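# Remove the end-cap from a gripper and put it in the tray

## Task

One gripper has its fingers closed with a plastic end-cap jammed onto them. Get the cap off those fingers and leave it resting inside the parts tray.

## Robot and tools

Robot: two arms, left_arm and right_arm, facing each other across a table. left_arm's base is on the +y side. The arm names do not match the sides of any image. Work out from the cameras which gripper carries the cap. Occasionally a loose object gets a brief outside shove.

Scene frame: origin roughly halfway between the two nominal bases, +z up, table top at z = +0.020 m. If a result has a BASES line, it gives the true base positions. Positions are in metres. Reported hand position and orientation can be a few cm off, more at long reach.

Gripper axes: the fingers point along the gripper's +x and close along its y. end_effector_position is the midpoint between the fingers, 3 to 4 cm short of the tips. Only the outer 1.5 cm of each inner finger face is flat. Pulling the cap off means drawing it along the capped gripper's +x.

execute_actions(actions, cameras): actions is a list of actions. Each action is a list of 1 to 15 rows, and each row lasts one control step of 1/30 s. If an action has fewer than 15 rows, its last row repeats to fill all 15 steps. Each row is one flat list of 14 numbers in [-1, 1] covering both arms, even when only one arm moves: left_arm dx, dy, dz, rx, ry, rz, opening, then right_arm the same seven. dx to rz are offsets, not poses, along scene axes. They are measured from that arm's Hand target as it was when the action began, and every row of the action counts from that same start, not from the row before. Repeating an offset in a new action or call moves the arm further. Scale: 1.0 = 0.6 m for translation or 180 degrees for rotation. rx, ry, rz form a single rotation vector, turning about the Hand target's position. A translation longer than 1.0 may be shortened along its direction. Opening is absolute, not an offset: +1 = fully open (0.080 m), empty fingers meet near -0.78, and lower values down to -1 close no further. Going from fully open to closed takes at least about 0.6 s. Six zero pose numbers re-command the current Hand target. Always send the opening you want each gripper to keep, because 0 is a real command (half open). An empty actions list just returns state and images. cameras: list of names, null, omitted or ["all"] for all, [] for none. An unknown name invalidates the call.

move(target, speed, blend, opening_speed, blocking, cameras): target is one 14-number row in the same layout and scale, or a list of up to 15 such rows. Every row is an offset from the Hand targets at the move's start, not from the previous row. Paths are straight, end together, take at least 0.5 s and stop after 10 s even if short of the target. speed: m/s from 0.002 to 2.4, default 0.25, with turning capped at twice that in rad/s; give one value or one per target. blend: corner-rounding radius in m per target, default 0. opening_speed: rate of change of the opening, on the -1..1 scale per second, at least 0.2. blocking=false returns after about 0.5 s while the move continues. Moves do not avoid obstacles or the other arm. Keep paths away from an arm's own base, because passing near it can flip the shoulder posture. Faster moves stray more and hit harder, and targets set deeper past a contact press harder. A changed opening on a later target is applied only after everything comes to rest there.

wait(seconds): 0 to 10 s, with arms holding their last commands; a running move continues. stop(): brakes the running move. zoom_image(camera, region): camera is cam_high, cam_left_wrist or cam_right_wrist; region is [x0, y0, x1, y1] in pixels from the top-left, at most 504x504, taken from that camera's latest image. finished_scene(scene): scene is 1 and optional. This ends the scene for good, so the cap must rest in the tray without help.

Control behaviour: each step, commanded orientation is limited to within 32 degrees of the measured one. Friction and gravity can leave the gripper short, low or tilted, and small commands may do nothing or go the wrong way. Check position and orientation after each move. An all-zero action re-requests the Hand target. If the gripper still falls short, send the missing distance as an offset. To release a push, command the target back past the gripper.

Result lines: end_effector_position, end_effector_quat_wxyz, velocities, Hand target (the base for the next offsets) and Tool commands. grip_measured is on the opening scale; the last Joint positions entry is the opening in metres. Joint velocities reading "within noise" means the arm is still. Results also show Joint torques, External joint torques and grip_effort_n (motor effort, negative when closing; not the pad force). The move: line reports done, off_target, moving, held, blocked or fault, plus limits=paced (pose clipped) or limits=held (steps withheld). blocked means the gripper stopped well short of its target, probably against something. MOTOR HOT appears from 50 °C; OVER-TEMPERATURE FAULT holds the arm for 30 to 60 s or longer.

Gripping: to hold something, command an opening about 0.08 below the grip_measured value at first touch for full force, or less below for a lighter grip. Readings can be off by about 1 mm.

Avoid: objects falling off the table or being left off it, which fails the task. Also avoid dropping or releasing parts while they move, slams, hard hits and hard pushes. Strong contact between the arms can fail the scene, and that includes one gripper squeezing the other's fingers, so grip only the cap. Contact torque at a joint limit causes a 10 s fault. Limits in N m: waist 17.8, shoulder 22, elbow 22, wrist pitch 5.8, wrist yaw 5.78, wrist roll 5.42. Long holds, stretched poses and pushing into unreachable targets heat the motors.

Cameras: cam_high (fixed overhead, 672x504), cam_left_wrist and cam_right_wrist (672x504). Calibration (K, distortion, T_world_to_cam) is supplied but only approximate.

Each tool is called as a command line: name --argument value for each argument, lists and objects as JSON in quotes; but a table of rows of numbers goes row by row, as --pt "numbers of a row", without its own name.

## Session

execute_actions --actions '[]'

Scene clock: 0.00 s.
left_arm: end_effector_position=(+0.1323, +0.1837, +0.1463) grip_measured=-0.780 grip_effort_n=n/a end_effector_quat_wxyz=(+0.874, +0.109, +0.260, -0.396) | right_arm: end_effector_position=(-0.2494, -0.2447, +0.3764) grip_measured=+1.000 grip_effort_n=n/a end_effector_quat_wxyz=(+0.136, -0.368, -0.008, +0.920)
Joint positions: left_arm=[0.355 1.153 0.427 0.123 -0.3 -0.22 0] | right_arm=[0.67 1.327 1.623 -1.119 -0.399 -0.553 0.08]
Joint velocities: within noise
Joint torques (N m): no reading
External joint torques (N m): no reading
Heat: left arm: hottest wrist pitch 31 °C (+0.0 °C/min); right arm: hottest wrist yaw 33 °C (+0.0 °C/min).
Hand target: left_arm +0.1329, +0.1824, +0.1496; +0.875, +0.105, +0.257, -0.397 | right_arm -0.2493, -0.2450, +0.3780; +0.137, -0.366, -0.009, +0.920
Tool commands: left_gripper/opening=-0.780108 right_gripper/opening=+1.0

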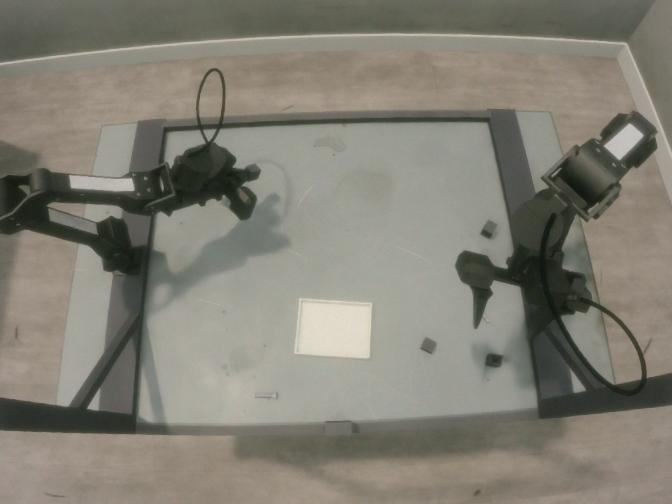

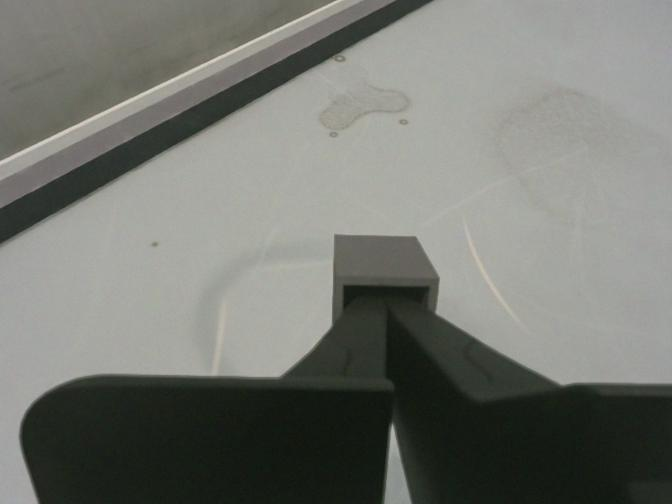

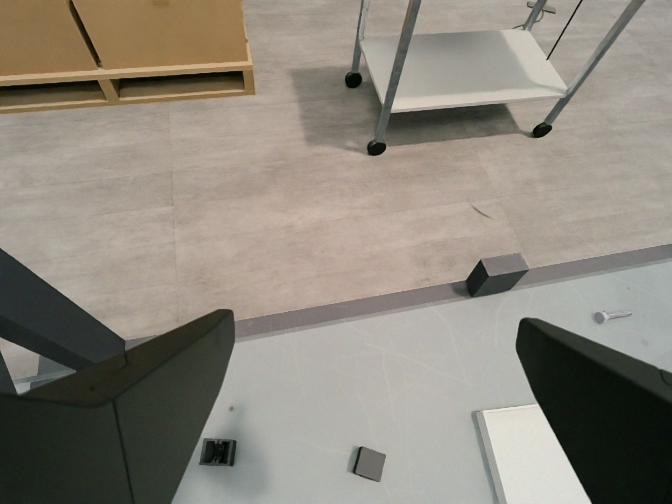

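zoom_image --camera "cam_left_wrist" --region '[260, 180, 520, 375]'

zoom_image --camera "cam_high" --region '[140, 120, 300, 240]'

zoom_image --camera "cam_high" --region '[240, 270, 520, 420]'

Scaled by 1.938 from the camera's 672x504 image, which has a finer 960x720 frame.

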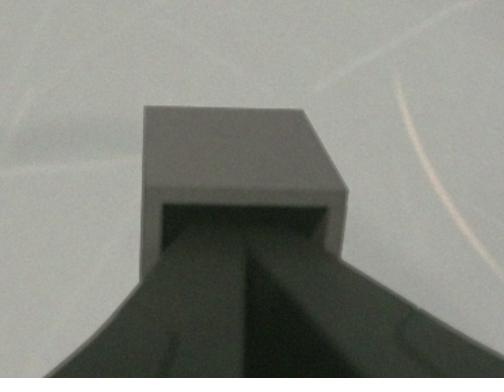

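Scaled by 3.150 from the camera's 672x504 image, which has a finer 960x720 frame.

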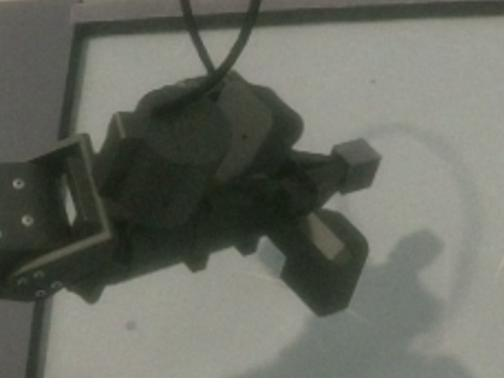

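Scaled by 1.800 from the camera's 672x504 image, which has a finer 960x720 frame.

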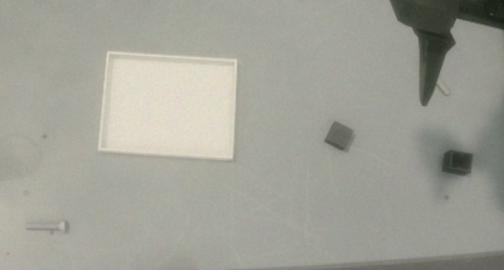

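move --target '[-0.305,-0.07,0.117,-0.1688,-0.0709,-0.2228,-0.9,0.332,0.35,-0.1,-0.0363,0.0227,-0.4210,1]' --speed 0.3

Scene clock: 4.47 s.
left_arm: end_effector_position=(-0.0483, +0.1396, +0.2215) grip_measured=-0.783 grip_effort_n=-83.5 end_effector_quat_wxyz=(+0.710, -0.003, +0.001, -0.704) | right_arm: end_effector_position=(-0.0513, -0.0379, +0.3166) grip_measured=+1.000 grip_effort_n=-4.0 end_effector_quat_wxyz=(+0.650, -0.273, +0.271, +0.655)
Joint positions: left_arm=[-0.19 1.146 0.207 0.942 -0.199 -0.004 0] | right_arm=[0.135 1.585 1.606 -0.815 0.083 0.084 0.08]
Joint velocities: within noise
Joint torques (N m): left_arm=[-0.44 -2.84 4.13 1.6 0.17 0.17] | right_arm=[-0.26 -5.74 10.14 1.47 0.23 0.1]
External joint torques (N m): left_arm=[-0.46 -0.28 -1.39 0.01 0.18 0.17] | right_arm=[-0.26 0.82 3.65 0.05 0.2 0.1]
Heat: left arm: hottest wrist pitch 31 °C (+0.0 °C/min); right arm: hottest wrist pitch 33 °C (+0.0 °C/min).
Hand target: left_arm -0.0502, +0.1404, +0.2198; +0.707, +0.000, +0.000, -0.707 | right_arm -0.0501, -0.0350, +0.3181; +0.653, -0.271, +0.271, +0.653
Off the commanded pose: left_arm 0.003 m, 1 deg | right_arm 0.003 m, 1 deg.
move: done
camera_calibration:
cam_left_wrist: T_world_to_cam=[[-0.999459, 0.00984909, 0.0313937, -0.0474444], [-0.025765, 0.359132, -0.932931, 0.18193], [-0.020463, -0.933235, -0.358684, 0.283782], [0, 0, 0, 1]] pos_world=[-0.0369243, 0.199965, 0.273006]
cam_right_wrist: T_world_to_cam=[[0.998919, 0.0431666, -0.017274, 0.0689745], [0.0312175, -0.898019, -0.438848, 0.139922], [-0.0344559, 0.437834, -0.898395, 0.380342], [0, 0, 0, 1]] pos_world=[-0.0601629, -0.0438513, 0.404294]

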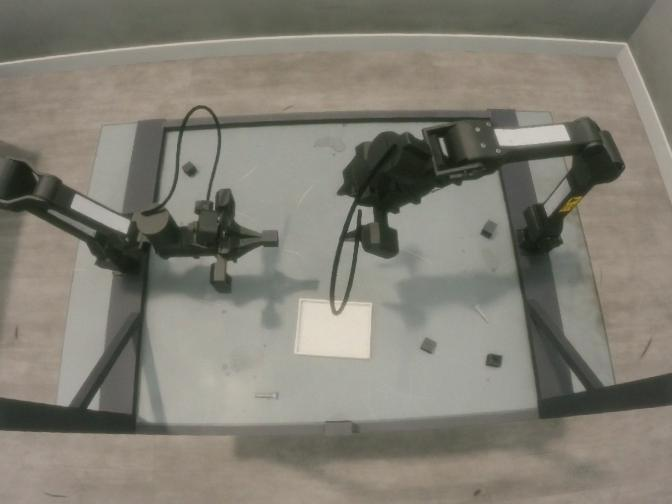

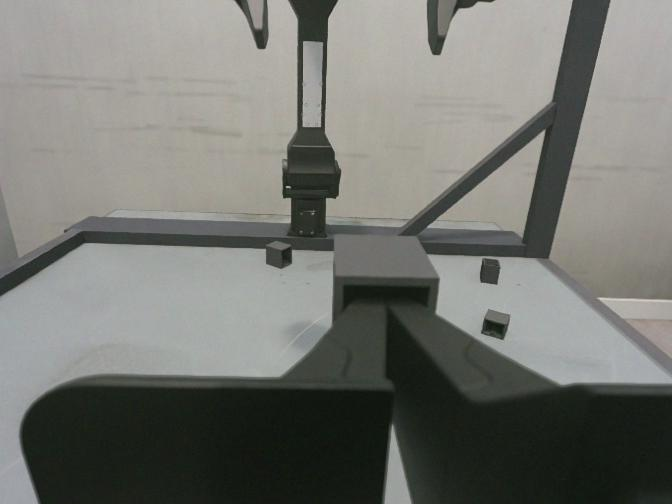

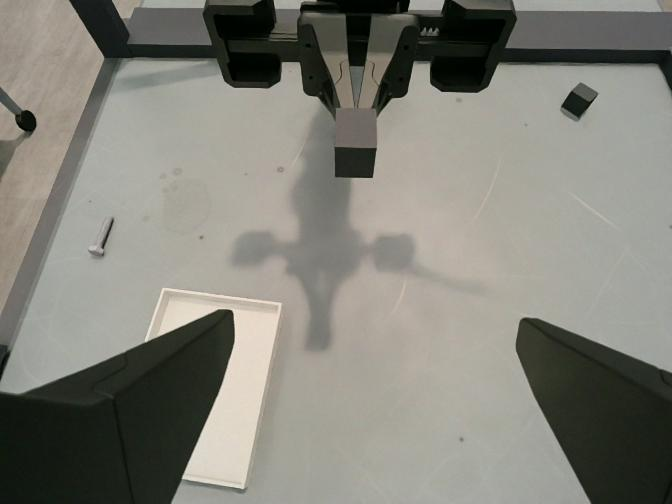

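move --target '[0,0,0,0,0,0,-0.9,-0.0067,0.165,-0.07,0,0,0,1]' --speed 0.15

zoom_image --camera "cam_right_wrist" --region '[200, 100, 550, 400]'

Scene clock: 6.47 s.
left_arm: end_effector_position=(-0.0483, +0.1396, +0.2216) grip_measured=-0.783 grip_effort_n=-83.5 end_effector_quat_wxyz=(+0.710, -0.003, +0.000, -0.704) | right_arm: end_effector_position=(-0.0542, +0.0613, +0.2769) grip_measured=+1.000 grip_effort_n=-4.4 end_effector_quat_wxyz=(+0.655, -0.271, +0.270, +0.652)
Joint positions: left_arm=[-0.19 1.146 0.207 0.942 -0.199 -0.004 0] | right_arm=[0.116 1.948 1.88 -0.72 0.081 0.075 0.08]
Joint velocities: within noise
Joint torques (N m): left_arm=[-0.34 -2.79 4.16 1.59 0.15 0.18] | right_arm=[-0.3 -8.45 10.26 1.34 -0.21 -0.07]
External joint torques (N m): left_arm=[-0.36 -0.27 -1.3 0.02 0.15 0.17] | right_arm=[-0.37 1.06 3.55 -0.11 -0.25 -0.07]
Heat: left arm: hottest wrist pitch 32 °C (+9.3 °C/min); right arm: hottest wrist pitch 33 °C (+9.3 °C/min).
Hand target: left_arm -0.0501, +0.1404, +0.2198; +0.707, +0.000, -0.001, -0.707 | right_arm -0.0540, +0.0640, +0.2762; +0.653, -0.271, +0.271, +0.653
Off the commanded pose: left_arm 0.003 m, 1 deg | right_arm 0.003 m, 0 deg.
move: done
camera_calibration:
cam_left_wrist: T_world_to_cam=[[-0.999468, 0.00987505, 0.0310755, -0.0473667], [-0.025467, 0.358748, -0.933087, 0.182154], [-0.0203625, -0.933382, -0.358306, 0.283748], [0, 0, 0, 1]] pos_world=[-0.0369247, 0.199966, 0.273106]
cam_right_wrist: T_world_to_cam=[[0.999409, 0.0320012, -0.0125923, 0.0663465], [0.0231046, -0.896035, -0.443382, 0.212316], [-0.0254719, 0.442829, -0.896244, 0.300729], [0, 0, 0, 1]] pos_world=[-0.0635526, 0.0549478, 0.364499]

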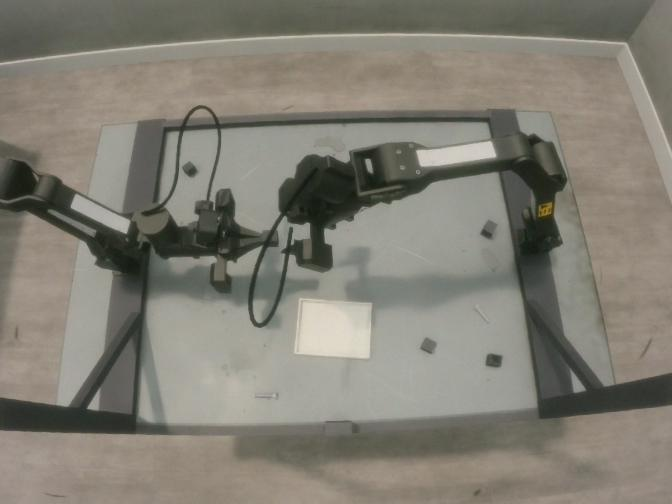

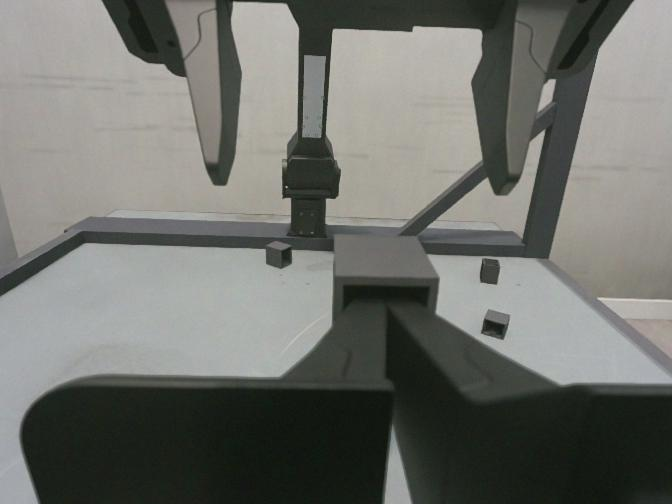

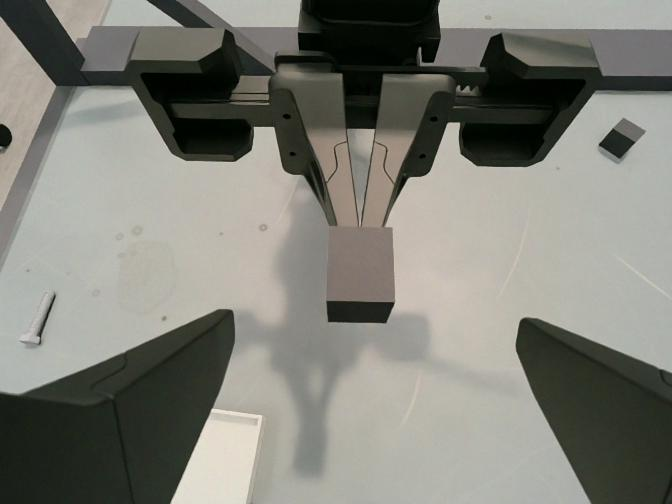

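Scaled by 1.440 from the camera's 672x504 image, which has a finer 960x720 frame.

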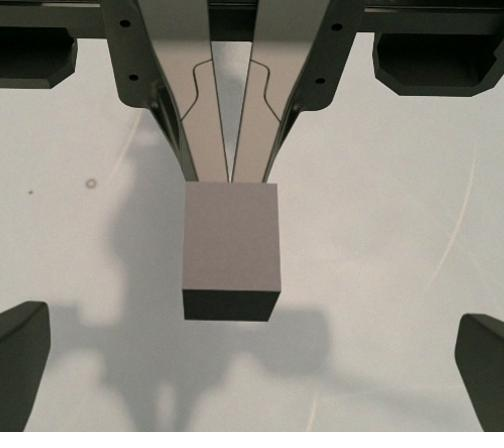

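move --target '[0,0,0,0,0,0,-0.9,-0.0058,0.054,-0.057,0,0,0,1]' --speed 0.1

zoom_image --camera "cam_right_wrist" --region '[200, 180, 550, 480]'

Scene clock: 8.23 s.
left_arm: end_effector_position=(-0.0483, +0.1396, +0.2216) grip_measured=-0.783 grip_effort_n=-83.5 end_effector_quat_wxyz=(+0.710, -0.003, +0.000, -0.704) | right_arm: end_effector_position=(-0.0576, +0.0929, +0.2425) grip_measured=+1.000 grip_effort_n=-4.0 end_effector_quat_wxyz=(+0.654, -0.273, +0.271, +0.651)
Joint positions: left_arm=[-0.19 1.146 0.207 0.942 -0.199 -0.004 0] | right_arm=[0.116 2.073 1.927 -0.647 0.081 0.075 0.08]
Joint velocities: within noise
Joint torques (N m): left_arm=[-0.41 -2.86 4.19 1.57 0.17 0.16] | right_arm=[-0.28 -9.26 10.3 1.71 -0.22 -0.06]
External joint torques (N m): left_arm=[-0.4 -0.33 -1.31 -0.01 0.17 0.15] | right_arm=[-0.2 1.12 3.58 0.29 -0.26 -0.07]
Heat: left arm: hottest wrist pitch 33 °C (+14.6 °C/min); right arm: hottest wrist pitch 33 °C (+7.3 °C/min).
Hand target: left_arm -0.0501, +0.1404, +0.2199; +0.707, +0.000, -0.001, -0.707 | right_arm -0.0574, +0.0964, +0.2419; +0.653, -0.271, +0.271, +0.653
Off the commanded pose: left_arm 0.003 m, 1 deg | right_arm 0.004 m, 0 deg.
move: done
camera_calibration:
cam_left_wrist: T_world_to_cam=[[-0.999468, 0.00987505, 0.0310755, -0.0473667], [-0.025467, 0.358748, -0.933087, 0.182154], [-0.0203625, -0.933382, -0.358306, 0.283748], [0, 0, 0, 1]] pos_world=[-0.0369247, 0.199966, 0.273106]
cam_right_wrist: T_world_to_cam=[[0.999414, 0.0319418, -0.0123056, 0.0682993], [0.0233045, -0.898243, -0.438881, 0.224579], [-0.025072, 0.438337, -0.898461, 0.256873], [0, 0, 0, 1]] pos_world=[-0.0670527, 0.0869483, 0.330194]

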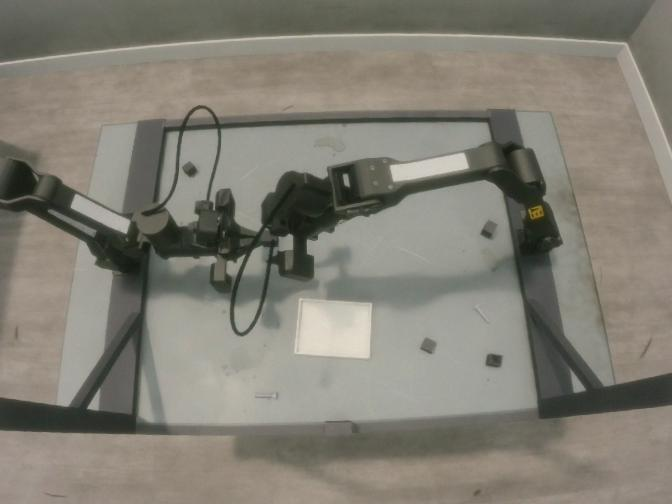

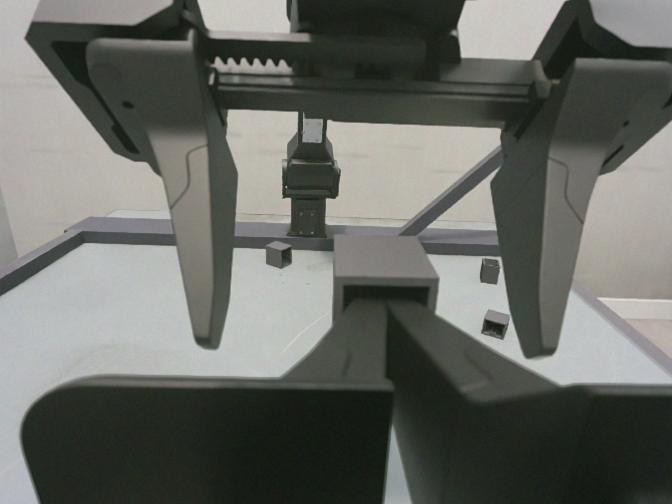

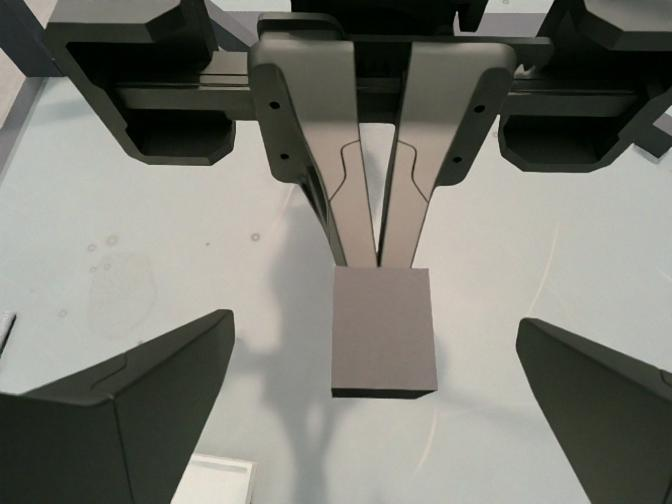

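Scaled by 1.440 from the camera's 672x504 image, which has a finer 960x720 frame.

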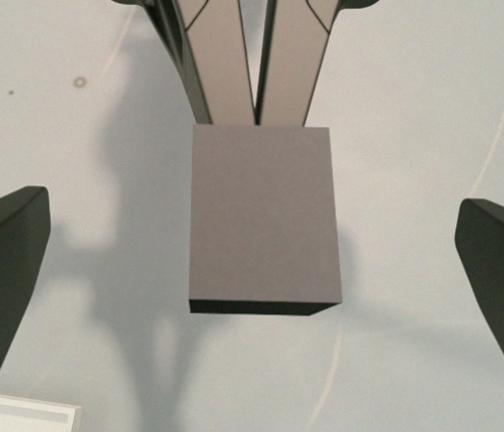

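move --target '[0,0,0,0,0,0,-0.9,0,0,0,0,0,0,-0.42]' --speed 0.1 --opening_speed 1.2

Scene clock: 10.00 s.
left_arm: end_effector_position=(-0.0484, +0.1397, +0.2213) grip_measured=-0.783 grip_effort_n=-83.5 end_effector_quat_wxyz=(+0.710, -0.002, +0.001, -0.704) | right_arm: end_effector_position=(-0.0578, +0.0928, +0.2425) grip_measured=-0.327 grip_effort_n=-83.5 end_effector_quat_wxyz=(+0.654, -0.273, +0.271, +0.652)
Joint positions: left_arm=[-0.19 1.146 0.207 0.942 -0.198 -0.004 0] | right_arm=[0.116 2.073 1.927 -0.647 0.079 0.075 0.02]
Joint velocities: within noise
Joint torques (N m): left_arm=[-0.42 -2.74 4.24 1.57 0.16 0.16] | right_arm=[-0.31 -9.29 10.32 1.72 -0.17 -0.04]
External joint torques (N m): left_arm=[-0.42 -0.19 -1.28 -0.02 0.16 0.16] | right_arm=[-0.22 1.1 3.56 0.28 -0.22 -0.05]
Heat: left arm: hottest wrist pitch 33 °C (+12.0 °C/min); right arm: hottest wrist pitch 34 °C (+12.0 °C/min).
Hand target: left_arm -0.0501, +0.1404, +0.2198; +0.707, +0.000, +0.000, -0.707 | right_arm -0.0574, +0.0964, +0.2419; +0.653, -0.271, +0.271, +0.653
Off the commanded pose: left_arm 0.002 m, 1 deg | right_arm 0.004 m, 0 deg.
move: done
camera_calibration:
cam_left_wrist: T_world_to_cam=[[-0.999464, 0.0106487, 0.0309562, -0.0476806], [-0.0250628, 0.359441, -0.932831, 0.181639], [-0.0210603, -0.933107, -0.358981, 0.283833], [0, 0, 0, 1]] pos_world=[-0.037125, 0.200065, 0.272805]
cam_right_wrist: T_world_to_cam=[[0.999366, 0.0330064, -0.0133448, 0.0686475], [0.0238071, -0.898253, -0.438833, 0.2246], [-0.0264713, 0.438237, -0.89847, 0.256788], [0, 0, 0, 1]] pos_world=[-0.0671536, 0.0869483, 0.330194]

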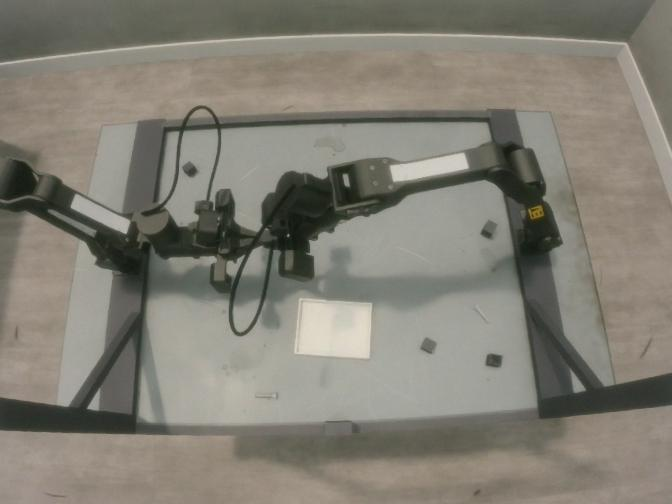

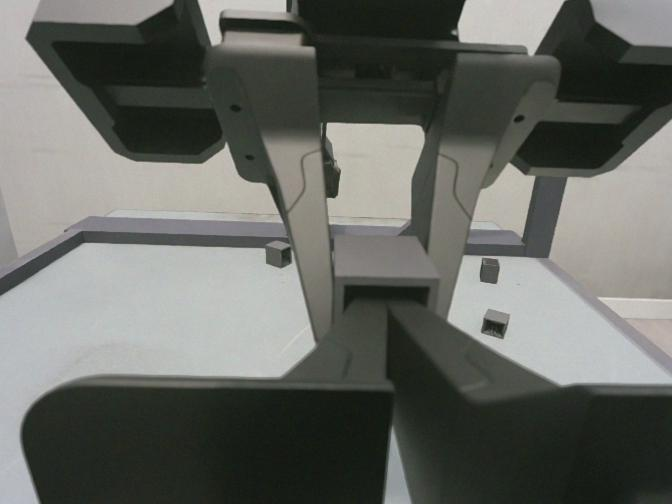

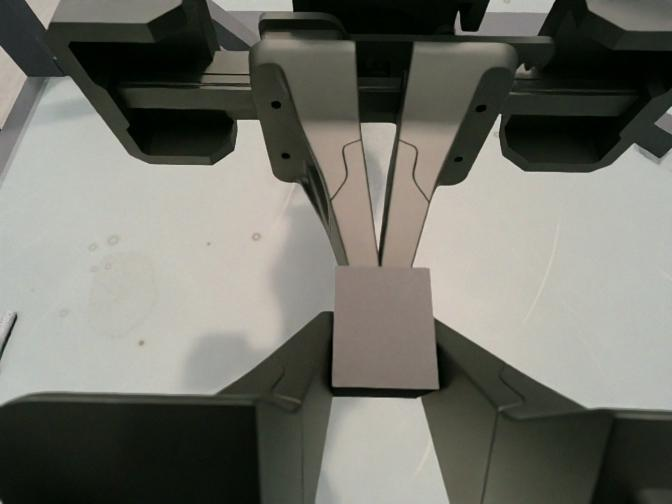

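move --target '[0,0.1,0,0,0,0,-0.9,0,0,0,0,0,0,-0.5]' --speed 0.08

Scene clock: 11.47 s.
left_arm: end_effector_position=(-0.0502, +0.1995, +0.2206) grip_measured=-0.783 grip_effort_n=-83.5 end_effector_quat_wxyz=(+0.707, -0.001, +0.001, -0.708) | right_arm: end_effector_position=(-0.0580, +0.0939, +0.2428) grip_measured=-0.327 grip_effort_n=-83.5 end_effector_quat_wxyz=(+0.654, -0.271, +0.270, +0.652)
Joint positions: left_arm=[-0.292 0.624 0.077 0.546 -0.29 -0.002 0] | right_arm=[0.116 2.075 1.928 -0.643 0.079 0.075 0.02]
Joint velocities: within noise
Joint torques (N m): left_arm=[-0.39 -1.49 5.14 1.29 -0.24 0.1] | right_arm=[-0.29 -9.53 10.15 1.39 -0.15 -0.08]
External joint torques (N m): left_arm=[-0.38 -0.87 -1.38 -0.32 -0.25 0.1] | right_arm=[-0.16 0.73 3.51 -0.02 -0.19 -0.09]
Heat: left arm: hottest wrist pitch 33 °C (+10.5 °C/min); right arm: hottest wrist pitch 34 °C (+10.5 °C/min).
Hand target: left_arm -0.0501, +0.2005, +0.2198; +0.707, +0.000, +0.000, -0.707 | right_arm -0.0575, +0.0964, +0.2419; +0.653, -0.271, +0.271, +0.653
Off the commanded pose: left_arm 0.001 m, 0 deg | right_arm 0.003 m, 0 deg.
move: done
camera_calibration:
cam_left_wrist: T_world_to_cam=[[-0.999375, 0.0204952, 0.028813, -0.0514684], [-0.0194315, 0.362455, -0.931799, 0.158811], [-0.0295408, -0.931776, -0.36183, 0.33922], [0, 0, 0, 1]] pos_world=[-0.0383294, 0.25957, 0.272203]
cam_right_wrist: T_world_to_cam=[[0.999347, 0.0333255, -0.0139695, 0.0689058], [0.0237075, -0.896434, -0.442542, 0.226424], [-0.0272707, 0.441922, -0.896639, 0.25577], [0, 0, 0, 1]] pos_world=[-0.0672538, 0.0876479, 0.330498]

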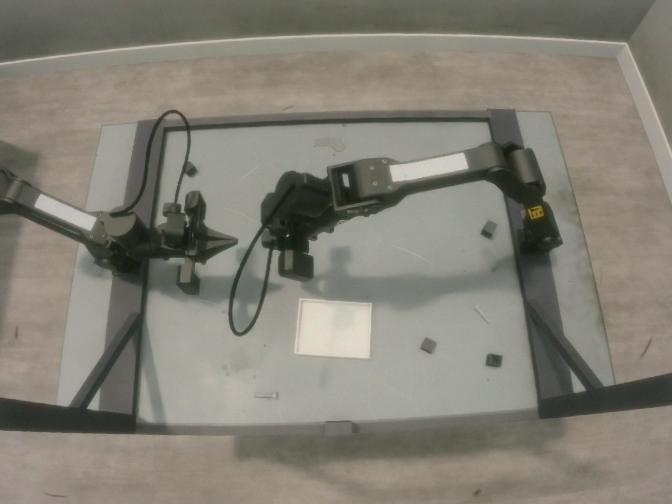

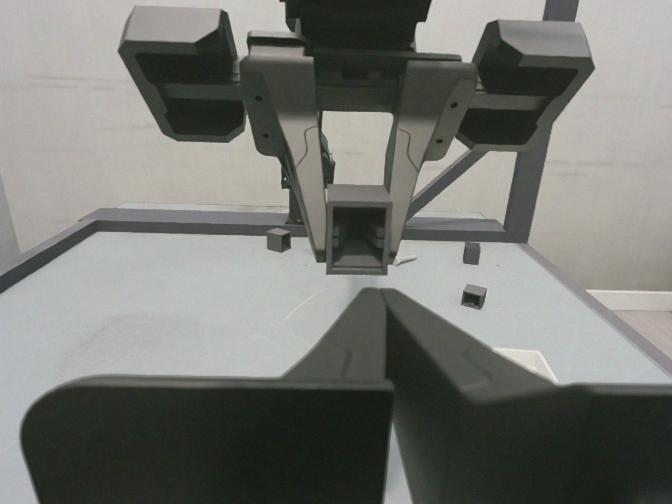

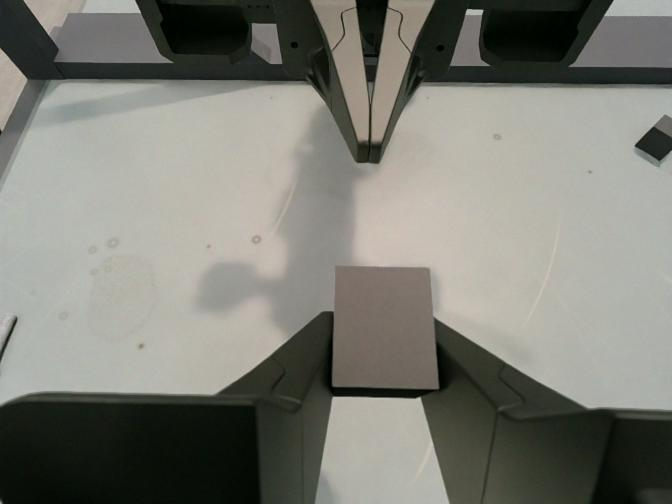

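move --pt "0 0 0 0 0 0 -0.9 -0.22 -0.195 -0.10 0 0 0 -0.5" --pt "0 0 0 0 0 0 -0.9 -0.22 -0.195 -0.25 0 0 0 -0.5" --speed 0.22 --blend 0.05

Scene clock: 13.67 s.
left_arm: end_effector_position=(-0.0502, +0.1996, +0.2206) grip_measured=-0.783 grip_effort_n=-83.5 end_effector_quat_wxyz=(+0.707, -0.001, +0.001, -0.708) | right_arm: end_effector_position=(-0.1895, -0.0205, +0.0942) grip_measured=-0.327 grip_effort_n=-83.5 end_effector_quat_wxyz=(+0.652, -0.270, +0.271, +0.655)
Joint positions: left_arm=[-0.292 0.623 0.077 0.546 -0.29 -0.002 0] | right_arm=[0.504 1.949 1.137 -0.035 0.338 0.365 0.02]
Joint velocities: within noise
Joint torques (N m): left_arm=[-0.42 -1.53 5.14 1.33 -0.24 0.09] | right_arm=[0.11 -8.07 7.39 1.68 0.39 0.03]
External joint torques (N m): left_arm=[-0.44 -0.97 -1.25 -0.23 -0.24 0.09] | right_arm=[0.1 0.52 1.58 0.34 0.23 0.03]
Heat: left arm: hottest wrist pitch 33 °C (+8.8 °C/min); right arm: hottest wrist pitch 34 °C (+8.8 °C/min).
Hand target: left_arm -0.0502, +0.2005, +0.2199; +0.707, +0.000, +0.000, -0.707 | right_arm -0.1896, -0.0206, +0.0919; +0.653, -0.271, +0.271, +0.653
Off the commanded pose: left_arm 0.001 m, 0 deg | right_arm 0.002 m, 0 deg.
move: done; blend cut to 0.045 m at target 1
camera_calibration:
cam_left_wrist: T_world_to_cam=[[-0.999375, 0.0204952, 0.028813, -0.0514733], [-0.0194315, 0.362455, -0.931799, 0.158868], [-0.0295408, -0.931776, -0.36183, 0.33935], [0, 0, 0, 1]] pos_world=[-0.0383294, 0.25967, 0.272303]
cam_right_wrist: T_world_to_cam=[[0.999054, 0.0383666, -0.020491, 0.202728], [0.0253207, -0.896057, -0.443216, 0.0615768], [-0.0353658, 0.442278, -0.89618, 0.167881], [0, 0, 0, 1]] pos_world=[-0.198158, -0.0268519, 0.181898]

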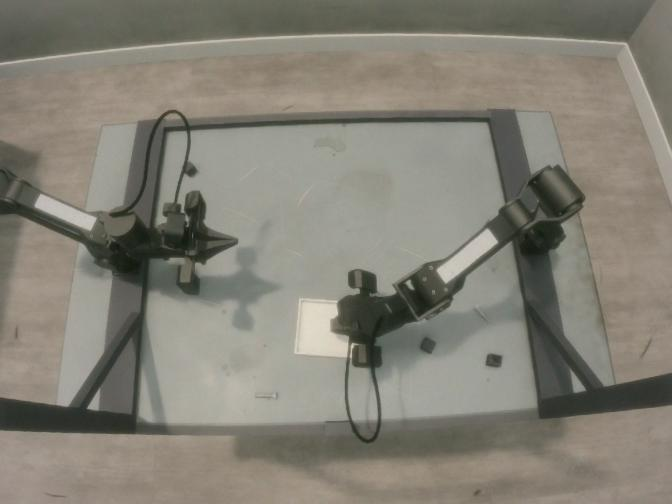

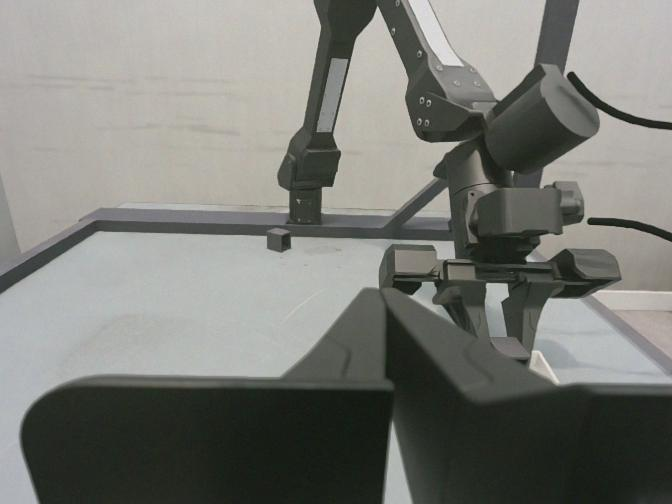

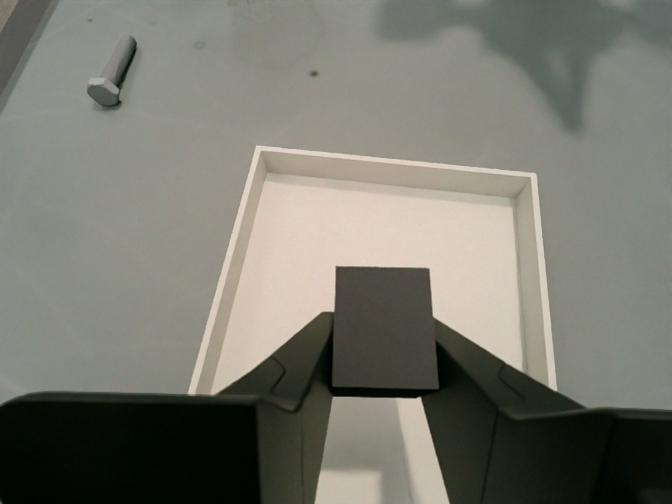

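move --target '[0,0,0,0,0,0,-0.9,0,0.017,-0.055,0,0,0,-0.5]' --speed 0.08

zoom_image --camera "cam_left_wrist" --region '[400, 260, 620, 420]'

Scene clock: 14.77 s.
left_arm: end_effector_position=(-0.0502, +0.1996, +0.2206) grip_measured=-0.783 grip_effort_n=-83.5 end_effector_quat_wxyz=(+0.707, -0.001, +0.001, -0.708) | right_arm: end_effector_position=(-0.1910, -0.0096, +0.0648) grip_measured=-0.327 grip_effort_n=-83.5 end_effector_quat_wxyz=(+0.654, -0.266, +0.269, +0.655)
Joint positions: left_arm=[-0.292 0.623 0.077 0.546 -0.29 -0.002 0] | right_arm=[0.496 2.046 1.135 0.074 0.338 0.358 0.02]
Joint velocities: within noise
Joint torques (N m): left_arm=[-0.42 -1.58 5.08 1.31 -0.24 0.1] | right_arm=[-0.26 -7.89 6.66 1.7 0.09 -0.08]
External joint torques (N m): left_arm=[-0.42 -0.97 -1.4 -0.28 -0.24 0.09] | right_arm=[-0.26 1 1.16 0.37 -0.07 -0.08]
Heat: left arm: hottest wrist pitch 33 °C (+8.1 °C/min); right arm: hottest wrist pitch 34 °C (+8.1 °C/min).
Hand target: left_arm -0.0502, +0.2005, +0.2199; +0.707, +0.000, +0.000, -0.707 | right_arm -0.1895, -0.0103, +0.0590; +0.653, -0.271, +0.271, +0.653
Off the commanded pose: left_arm 0.001 m, 0 deg | right_arm 0.006 m, 1 deg.
move: done
camera_calibration:
cam_left_wrist: T_world_to_cam=[[-0.999375, 0.0204952, 0.028813, -0.0514733], [-0.0194315, 0.362455, -0.931799, 0.158868], [-0.0295408, -0.931776, -0.36183, 0.33935], [0, 0, 0, 1]] pos_world=[-0.0383294, 0.25967, 0.272303]
cam_right_wrist: T_world_to_cam=[[0.999173, 0.0350755, -0.0205522, 0.203113], [0.0220198, -0.891915, -0.451666, 0.0581997], [-0.0341733, 0.45084, -0.89195, 0.136718], [0, 0, 0, 1]] pos_world=[-0.199555, -0.016853, 0.152407]

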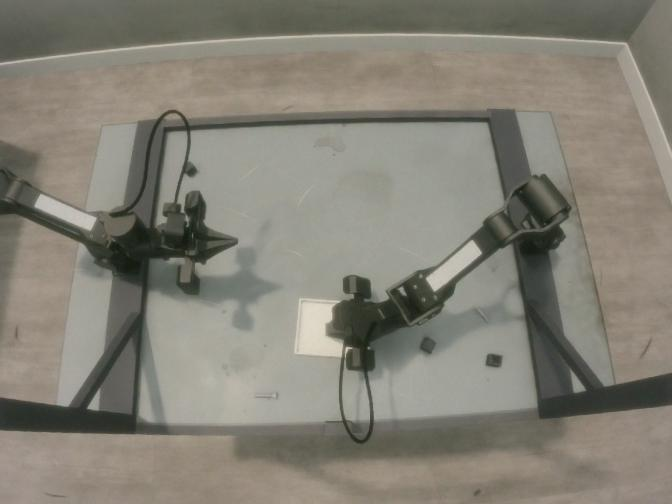

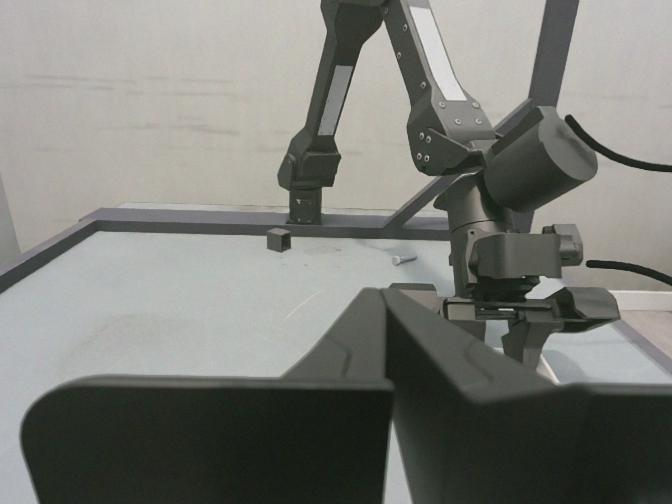

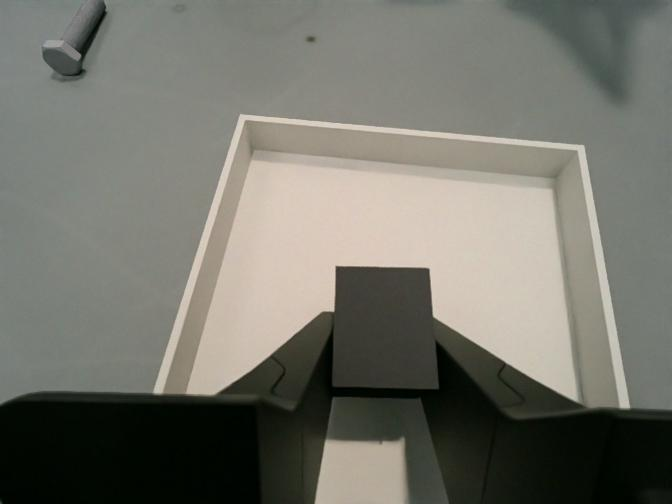

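Scaled by 2.291 from the camera's 672x504 image, which has a finer 960x720 frame.

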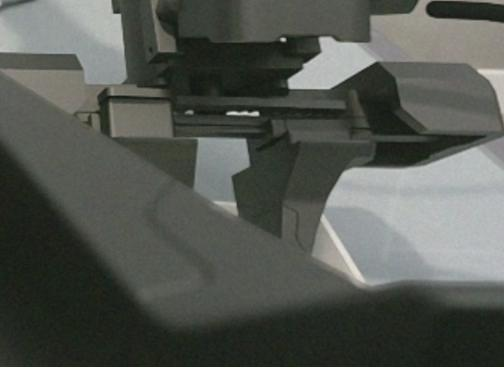

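move --target '[0,0,0,0,0,0,-0.9,0,0,-0.009,0,0,0,-0.5]' --speed 0.05 --cameras '["cam_right_wrist"]'

Scene clock: 15.73 s.
left_arm: end_effector_position=(-0.0502, +0.1996, +0.2206) grip_measured=-0.783 grip_effort_n=-83.5 end_effector_quat_wxyz=(+0.707, -0.001, +0.001, -0.708) | right_arm: end_effector_position=(-0.1914, -0.0089, +0.0605) grip_measured=-0.327 grip_effort_n=-83.5 end_effector_quat_wxyz=(+0.654, -0.265, +0.268, +0.656)
Joint positions: left_arm=[-0.292 0.623 0.077 0.546 -0.29 -0.002 0] | right_arm=[0.496 2.059 1.132 0.093 0.338 0.358 0.02]
Joint velocities: within noise
Joint torques (N m): left_arm=[-0.46 -1.55 5.14 1.29 -0.23 0.11] | right_arm=[-0.31 -7.8 6.32 1.7 0.09 -0.07]
External joint torques (N m): left_arm=[-0.45 -1 -1.24 -0.27 -0.23 0.1] | right_arm=[-0.37 1.27 0.81 0.34 -0.07 -0.07]
Heat: left arm: hottest wrist pitch 33 °C (+7.6 °C/min); right arm: hottest wrist pitch 34 °C (+7.6 °C/min).
Hand target: left_arm -0.0502, +0.2005, +0.2199; +0.707, +0.000, +0.000, -0.707 | right_arm -0.1895, -0.0104, +0.0534; +0.653, -0.271, +0.271, +0.653
Off the commanded pose: left_arm 0.001 m, 0 deg | right_arm 0.007 m, 1 deg.
move: done
camera_calibration:
cam_right_wrist: T_world_to_cam=[[0.999141, 0.0351879, -0.0218882, 0.203499], [0.02142, -0.890685, -0.454116, 0.0571086], [-0.0354749, 0.453257, -0.890674, 0.132283], [0, 0, 0, 1]] pos_world=[-0.199854, -0.0162533, 0.148209]
Images, in order (width x height): cam_right_wrist 672x504.

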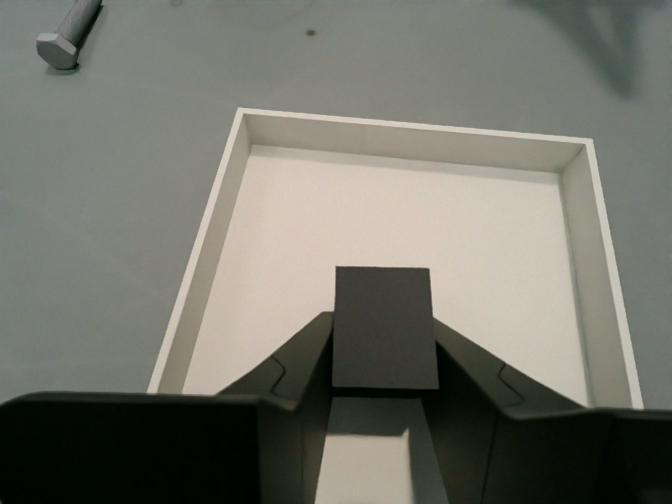

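move --target '[0,0,0,0,0,0,-0.9,0,0,-0.009,0,0,0,-0.5]' --speed 0.05 --cameras '["cam_right_wrist"]'

Scene clock: 16.60 s.
left_arm: end_effector_position=(-0.0502, +0.1996, +0.2206) grip_measured=-0.783 grip_effort_n=-83.5 end_effector_quat_wxyz=(+0.707, -0.001, +0.001, -0.708) | right_arm: end_effector_position=(-0.1921, -0.0075, +0.0590) grip_measured=-0.327 grip_effort_n=-83.5 end_effector_quat_wxyz=(+0.655, -0.260, +0.267, +0.657)
Joint positions: left_arm=[-0.292 0.623 0.077 0.546 -0.29 -0.002 0] | right_arm=[0.496 2.066 1.129 0.114 0.338 0.358 0.02]
Joint velocities: within noise
Joint torques (N m): left_arm=[-0.44 -1.52 5.11 1.31 -0.24 0.09] | right_arm=[-0.28 -7.24 5.9 1.64 0.09 -0.08]
External joint torques (N m): left_arm=[-0.45 -0.95 -1.29 -0.26 -0.24 0.09] | right_arm=[-0.35 1.74 0.48 0.29 -0.07 -0.08]
Heat: left arm: hottest wrist pitch 34 °C (+10.8 °C/min); right arm: hottest wrist pitch 35 °C (+10.8 °C/min).
Hand target: left_arm -0.0502, +0.2005, +0.2199; +0.707, +0.000, +0.000, -0.707 | right_arm -0.1895, -0.0103, +0.0480; +0.653, -0.271, +0.271, +0.653
Off the commanded pose: left_arm 0.001 m, 0 deg | right_arm 0.012 m, 1 deg.
move: off_target (right_arm)
camera_calibration:
cam_right_wrist: T_world_to_cam=[[0.99903, 0.0354158, -0.0261809, 0.204453], [0.0193258, -0.886675, -0.461989, 0.0577255], [-0.0395757, 0.461035, -0.886499, 0.129268], [0, 0, 0, 1]] pos_world=[-0.200254, -0.0156543, 0.146618]
Images, in order (width x height): cam_right_wrist 672x504.

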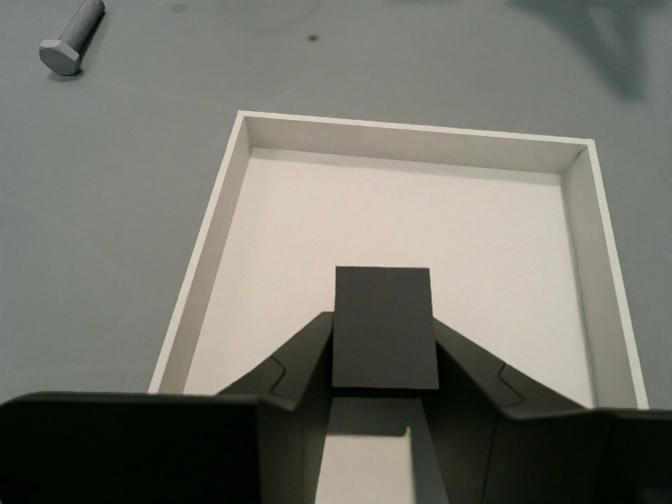

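move --pt "0 0 0 0 0 0 -0.9 0 0 0.015 0 0 0 -0.5" --pt "0 0 0 0 0 0 -0.9 0 0 0.0151 0 0 0 0.2" --speed 0.05 --opening_speed 0.8 --cameras '["cam_right_wrist"]'

Scene clock: 18.70 s.
left_arm: end_effector_position=(-0.0502, +0.1996, +0.2206) grip_measured=-0.783 grip_effort_n=-83.5 end_effector_quat_wxyz=(+0.707, -0.001, +0.001, -0.708) | right_arm: end_effector_position=(-0.1913, -0.0091, +0.0579) grip_measured=+0.195 grip_effort_n=15.6 end_effector_quat_wxyz=(+0.654, -0.267, +0.269, +0.655)
Joint positions: left_arm=[-0.292 0.623 0.077 0.546 -0.29 -0.002 0] | right_arm=[0.496 2.066 1.133 0.094 0.338 0.358 0.044]
Joint velocities: within noise
Joint torques (N m): left_arm=[-0.46 -1.54 5.12 1.31 -0.25 0.09] | right_arm=[-0.3 -9.51 6.68 0.76 0.09 -0.07]
External joint torques (N m): left_arm=[-0.47 -0.96 -1.31 -0.27 -0.24 0.08] | right_arm=[-0.25 -0.49 1.23 -0.58 -0.08 -0.07]
Heat: left arm: hottest wrist pitch 34 °C (+9.6 °C/min); right arm: hottest wrist pitch 34 °C (+6.4 °C/min).
Hand target: left_arm -0.0502, +0.2005, +0.2199; +0.707, +0.000, +0.000, -0.707 | right_arm -0.1895, -0.0104, +0.0571; +0.653, -0.271, +0.271, +0.653
Off the commanded pose: left_arm 0.001 m, 0 deg | right_arm 0.002 m, 0 deg.
move: done
camera_calibration:
cam_right_wrist: T_world_to_cam=[[0.99919, 0.0353406, -0.0192354, 0.203259], [0.0229191, -0.892826, -0.449819, 0.0557036], [-0.0330707, 0.449013, -0.892913, 0.130515], [0, 0, 0, 1]] pos_world=[-0.200055, -0.0160528, 0.145505]
Images, in order (width x height): cam_right_wrist 672x504.

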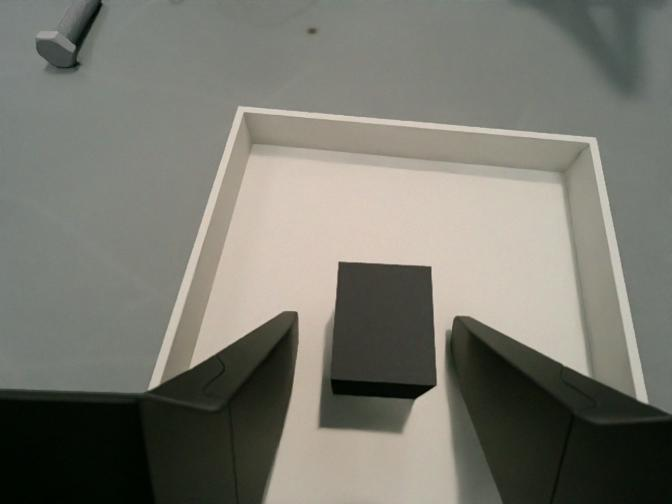

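Released. Retreat backward and up along the gripper axis.

move --target '[0,0,0,0,0,0,-0.9,0,-0.1,0.15,0,0,0,0.2]' --speed 0.15

Scene clock: 20.07 s.
left_arm: end_effector_position=(-0.0502, +0.1996, +0.2206) grip_measured=-0.783 grip_effort_n=-83.5 end_effector_quat_wxyz=(+0.707, -0.001, +0.001, -0.708) | right_arm: end_effector_position=(-0.1905, -0.0686, +0.1442) grip_measured=+0.197 grip_effort_n=13.7 end_effector_quat_wxyz=(+0.651, -0.274, +0.272, +0.653)
Joint positions: left_arm=[-0.292 0.623 0.077 0.546 -0.29 -0.002 0] | right_arm=[0.576 1.721 1.072 -0.227 0.385 0.422 0.044]
Joint velocities: within noise
Joint torques (N m): left_arm=[-0.43 -1.56 5.14 1.3 -0.25 0.12] | right_arm=[0.23 -8.79 7.19 1.2 0.43 0.1]
External joint torques (N m): left_arm=[-0.43 -0.98 -1.28 -0.27 -0.25 0.12] | right_arm=[0.21 -1.49 0.98 -0.11 0.23 0.1]
Heat: left arm: hottest wrist pitch 34 °C (+9.0 °C/min); right arm: hottest wrist pitch 35 °C (+9.0 °C/min).
Hand target: left_arm -0.0502, +0.2005, +0.2199; +0.707, +0.000, +0.000, -0.707 | right_arm -0.1897, -0.0704, +0.1471; +0.653, -0.271, +0.271, +0.653
Off the commanded pose: left_arm 0.001 m, 0 deg | right_arm 0.004 m, 0 deg.
move: done
camera_calibration:
cam_left_wrist: T_world_to_cam=[[-0.999375, 0.0204952, 0.028813, -0.0514733], [-0.0194315, 0.362455, -0.931799, 0.158868], [-0.0295408, -0.931776, -0.36183, 0.33935], [0, 0, 0, 1]] pos_world=[-0.0383294, 0.25967, 0.272303]
cam_right_wrist: T_world_to_cam=[[0.999116, 0.0389441, -0.0158475, 0.205953], [0.0281138, -0.899059, -0.436925, 0.0400835], [-0.0312635, 0.436093, -0.899358, 0.234739], [0, 0, 0, 1]] pos_world=[-0.199559, -0.0743512, 0.231892]

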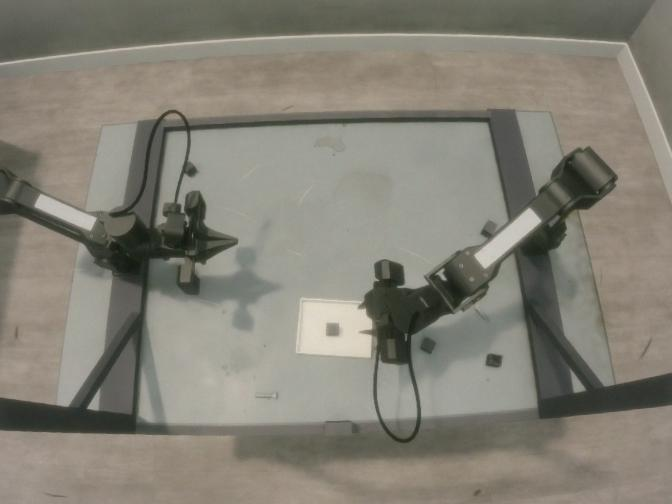

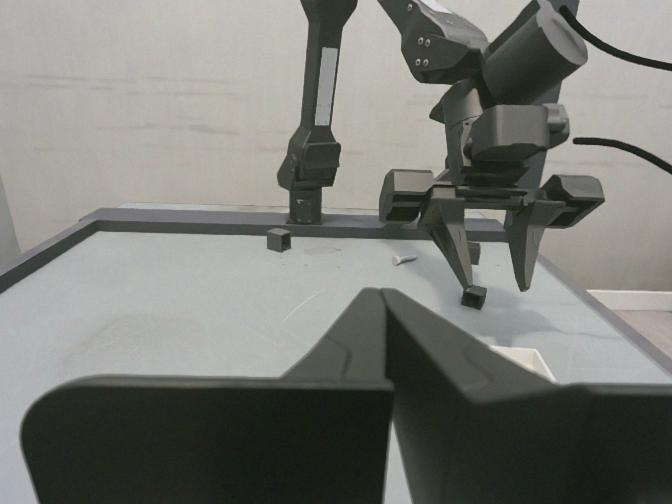

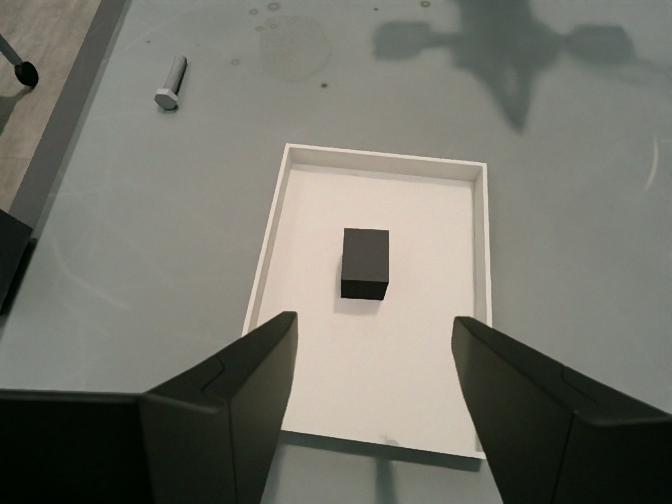

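finished_scene

The scene is finished: the task was done.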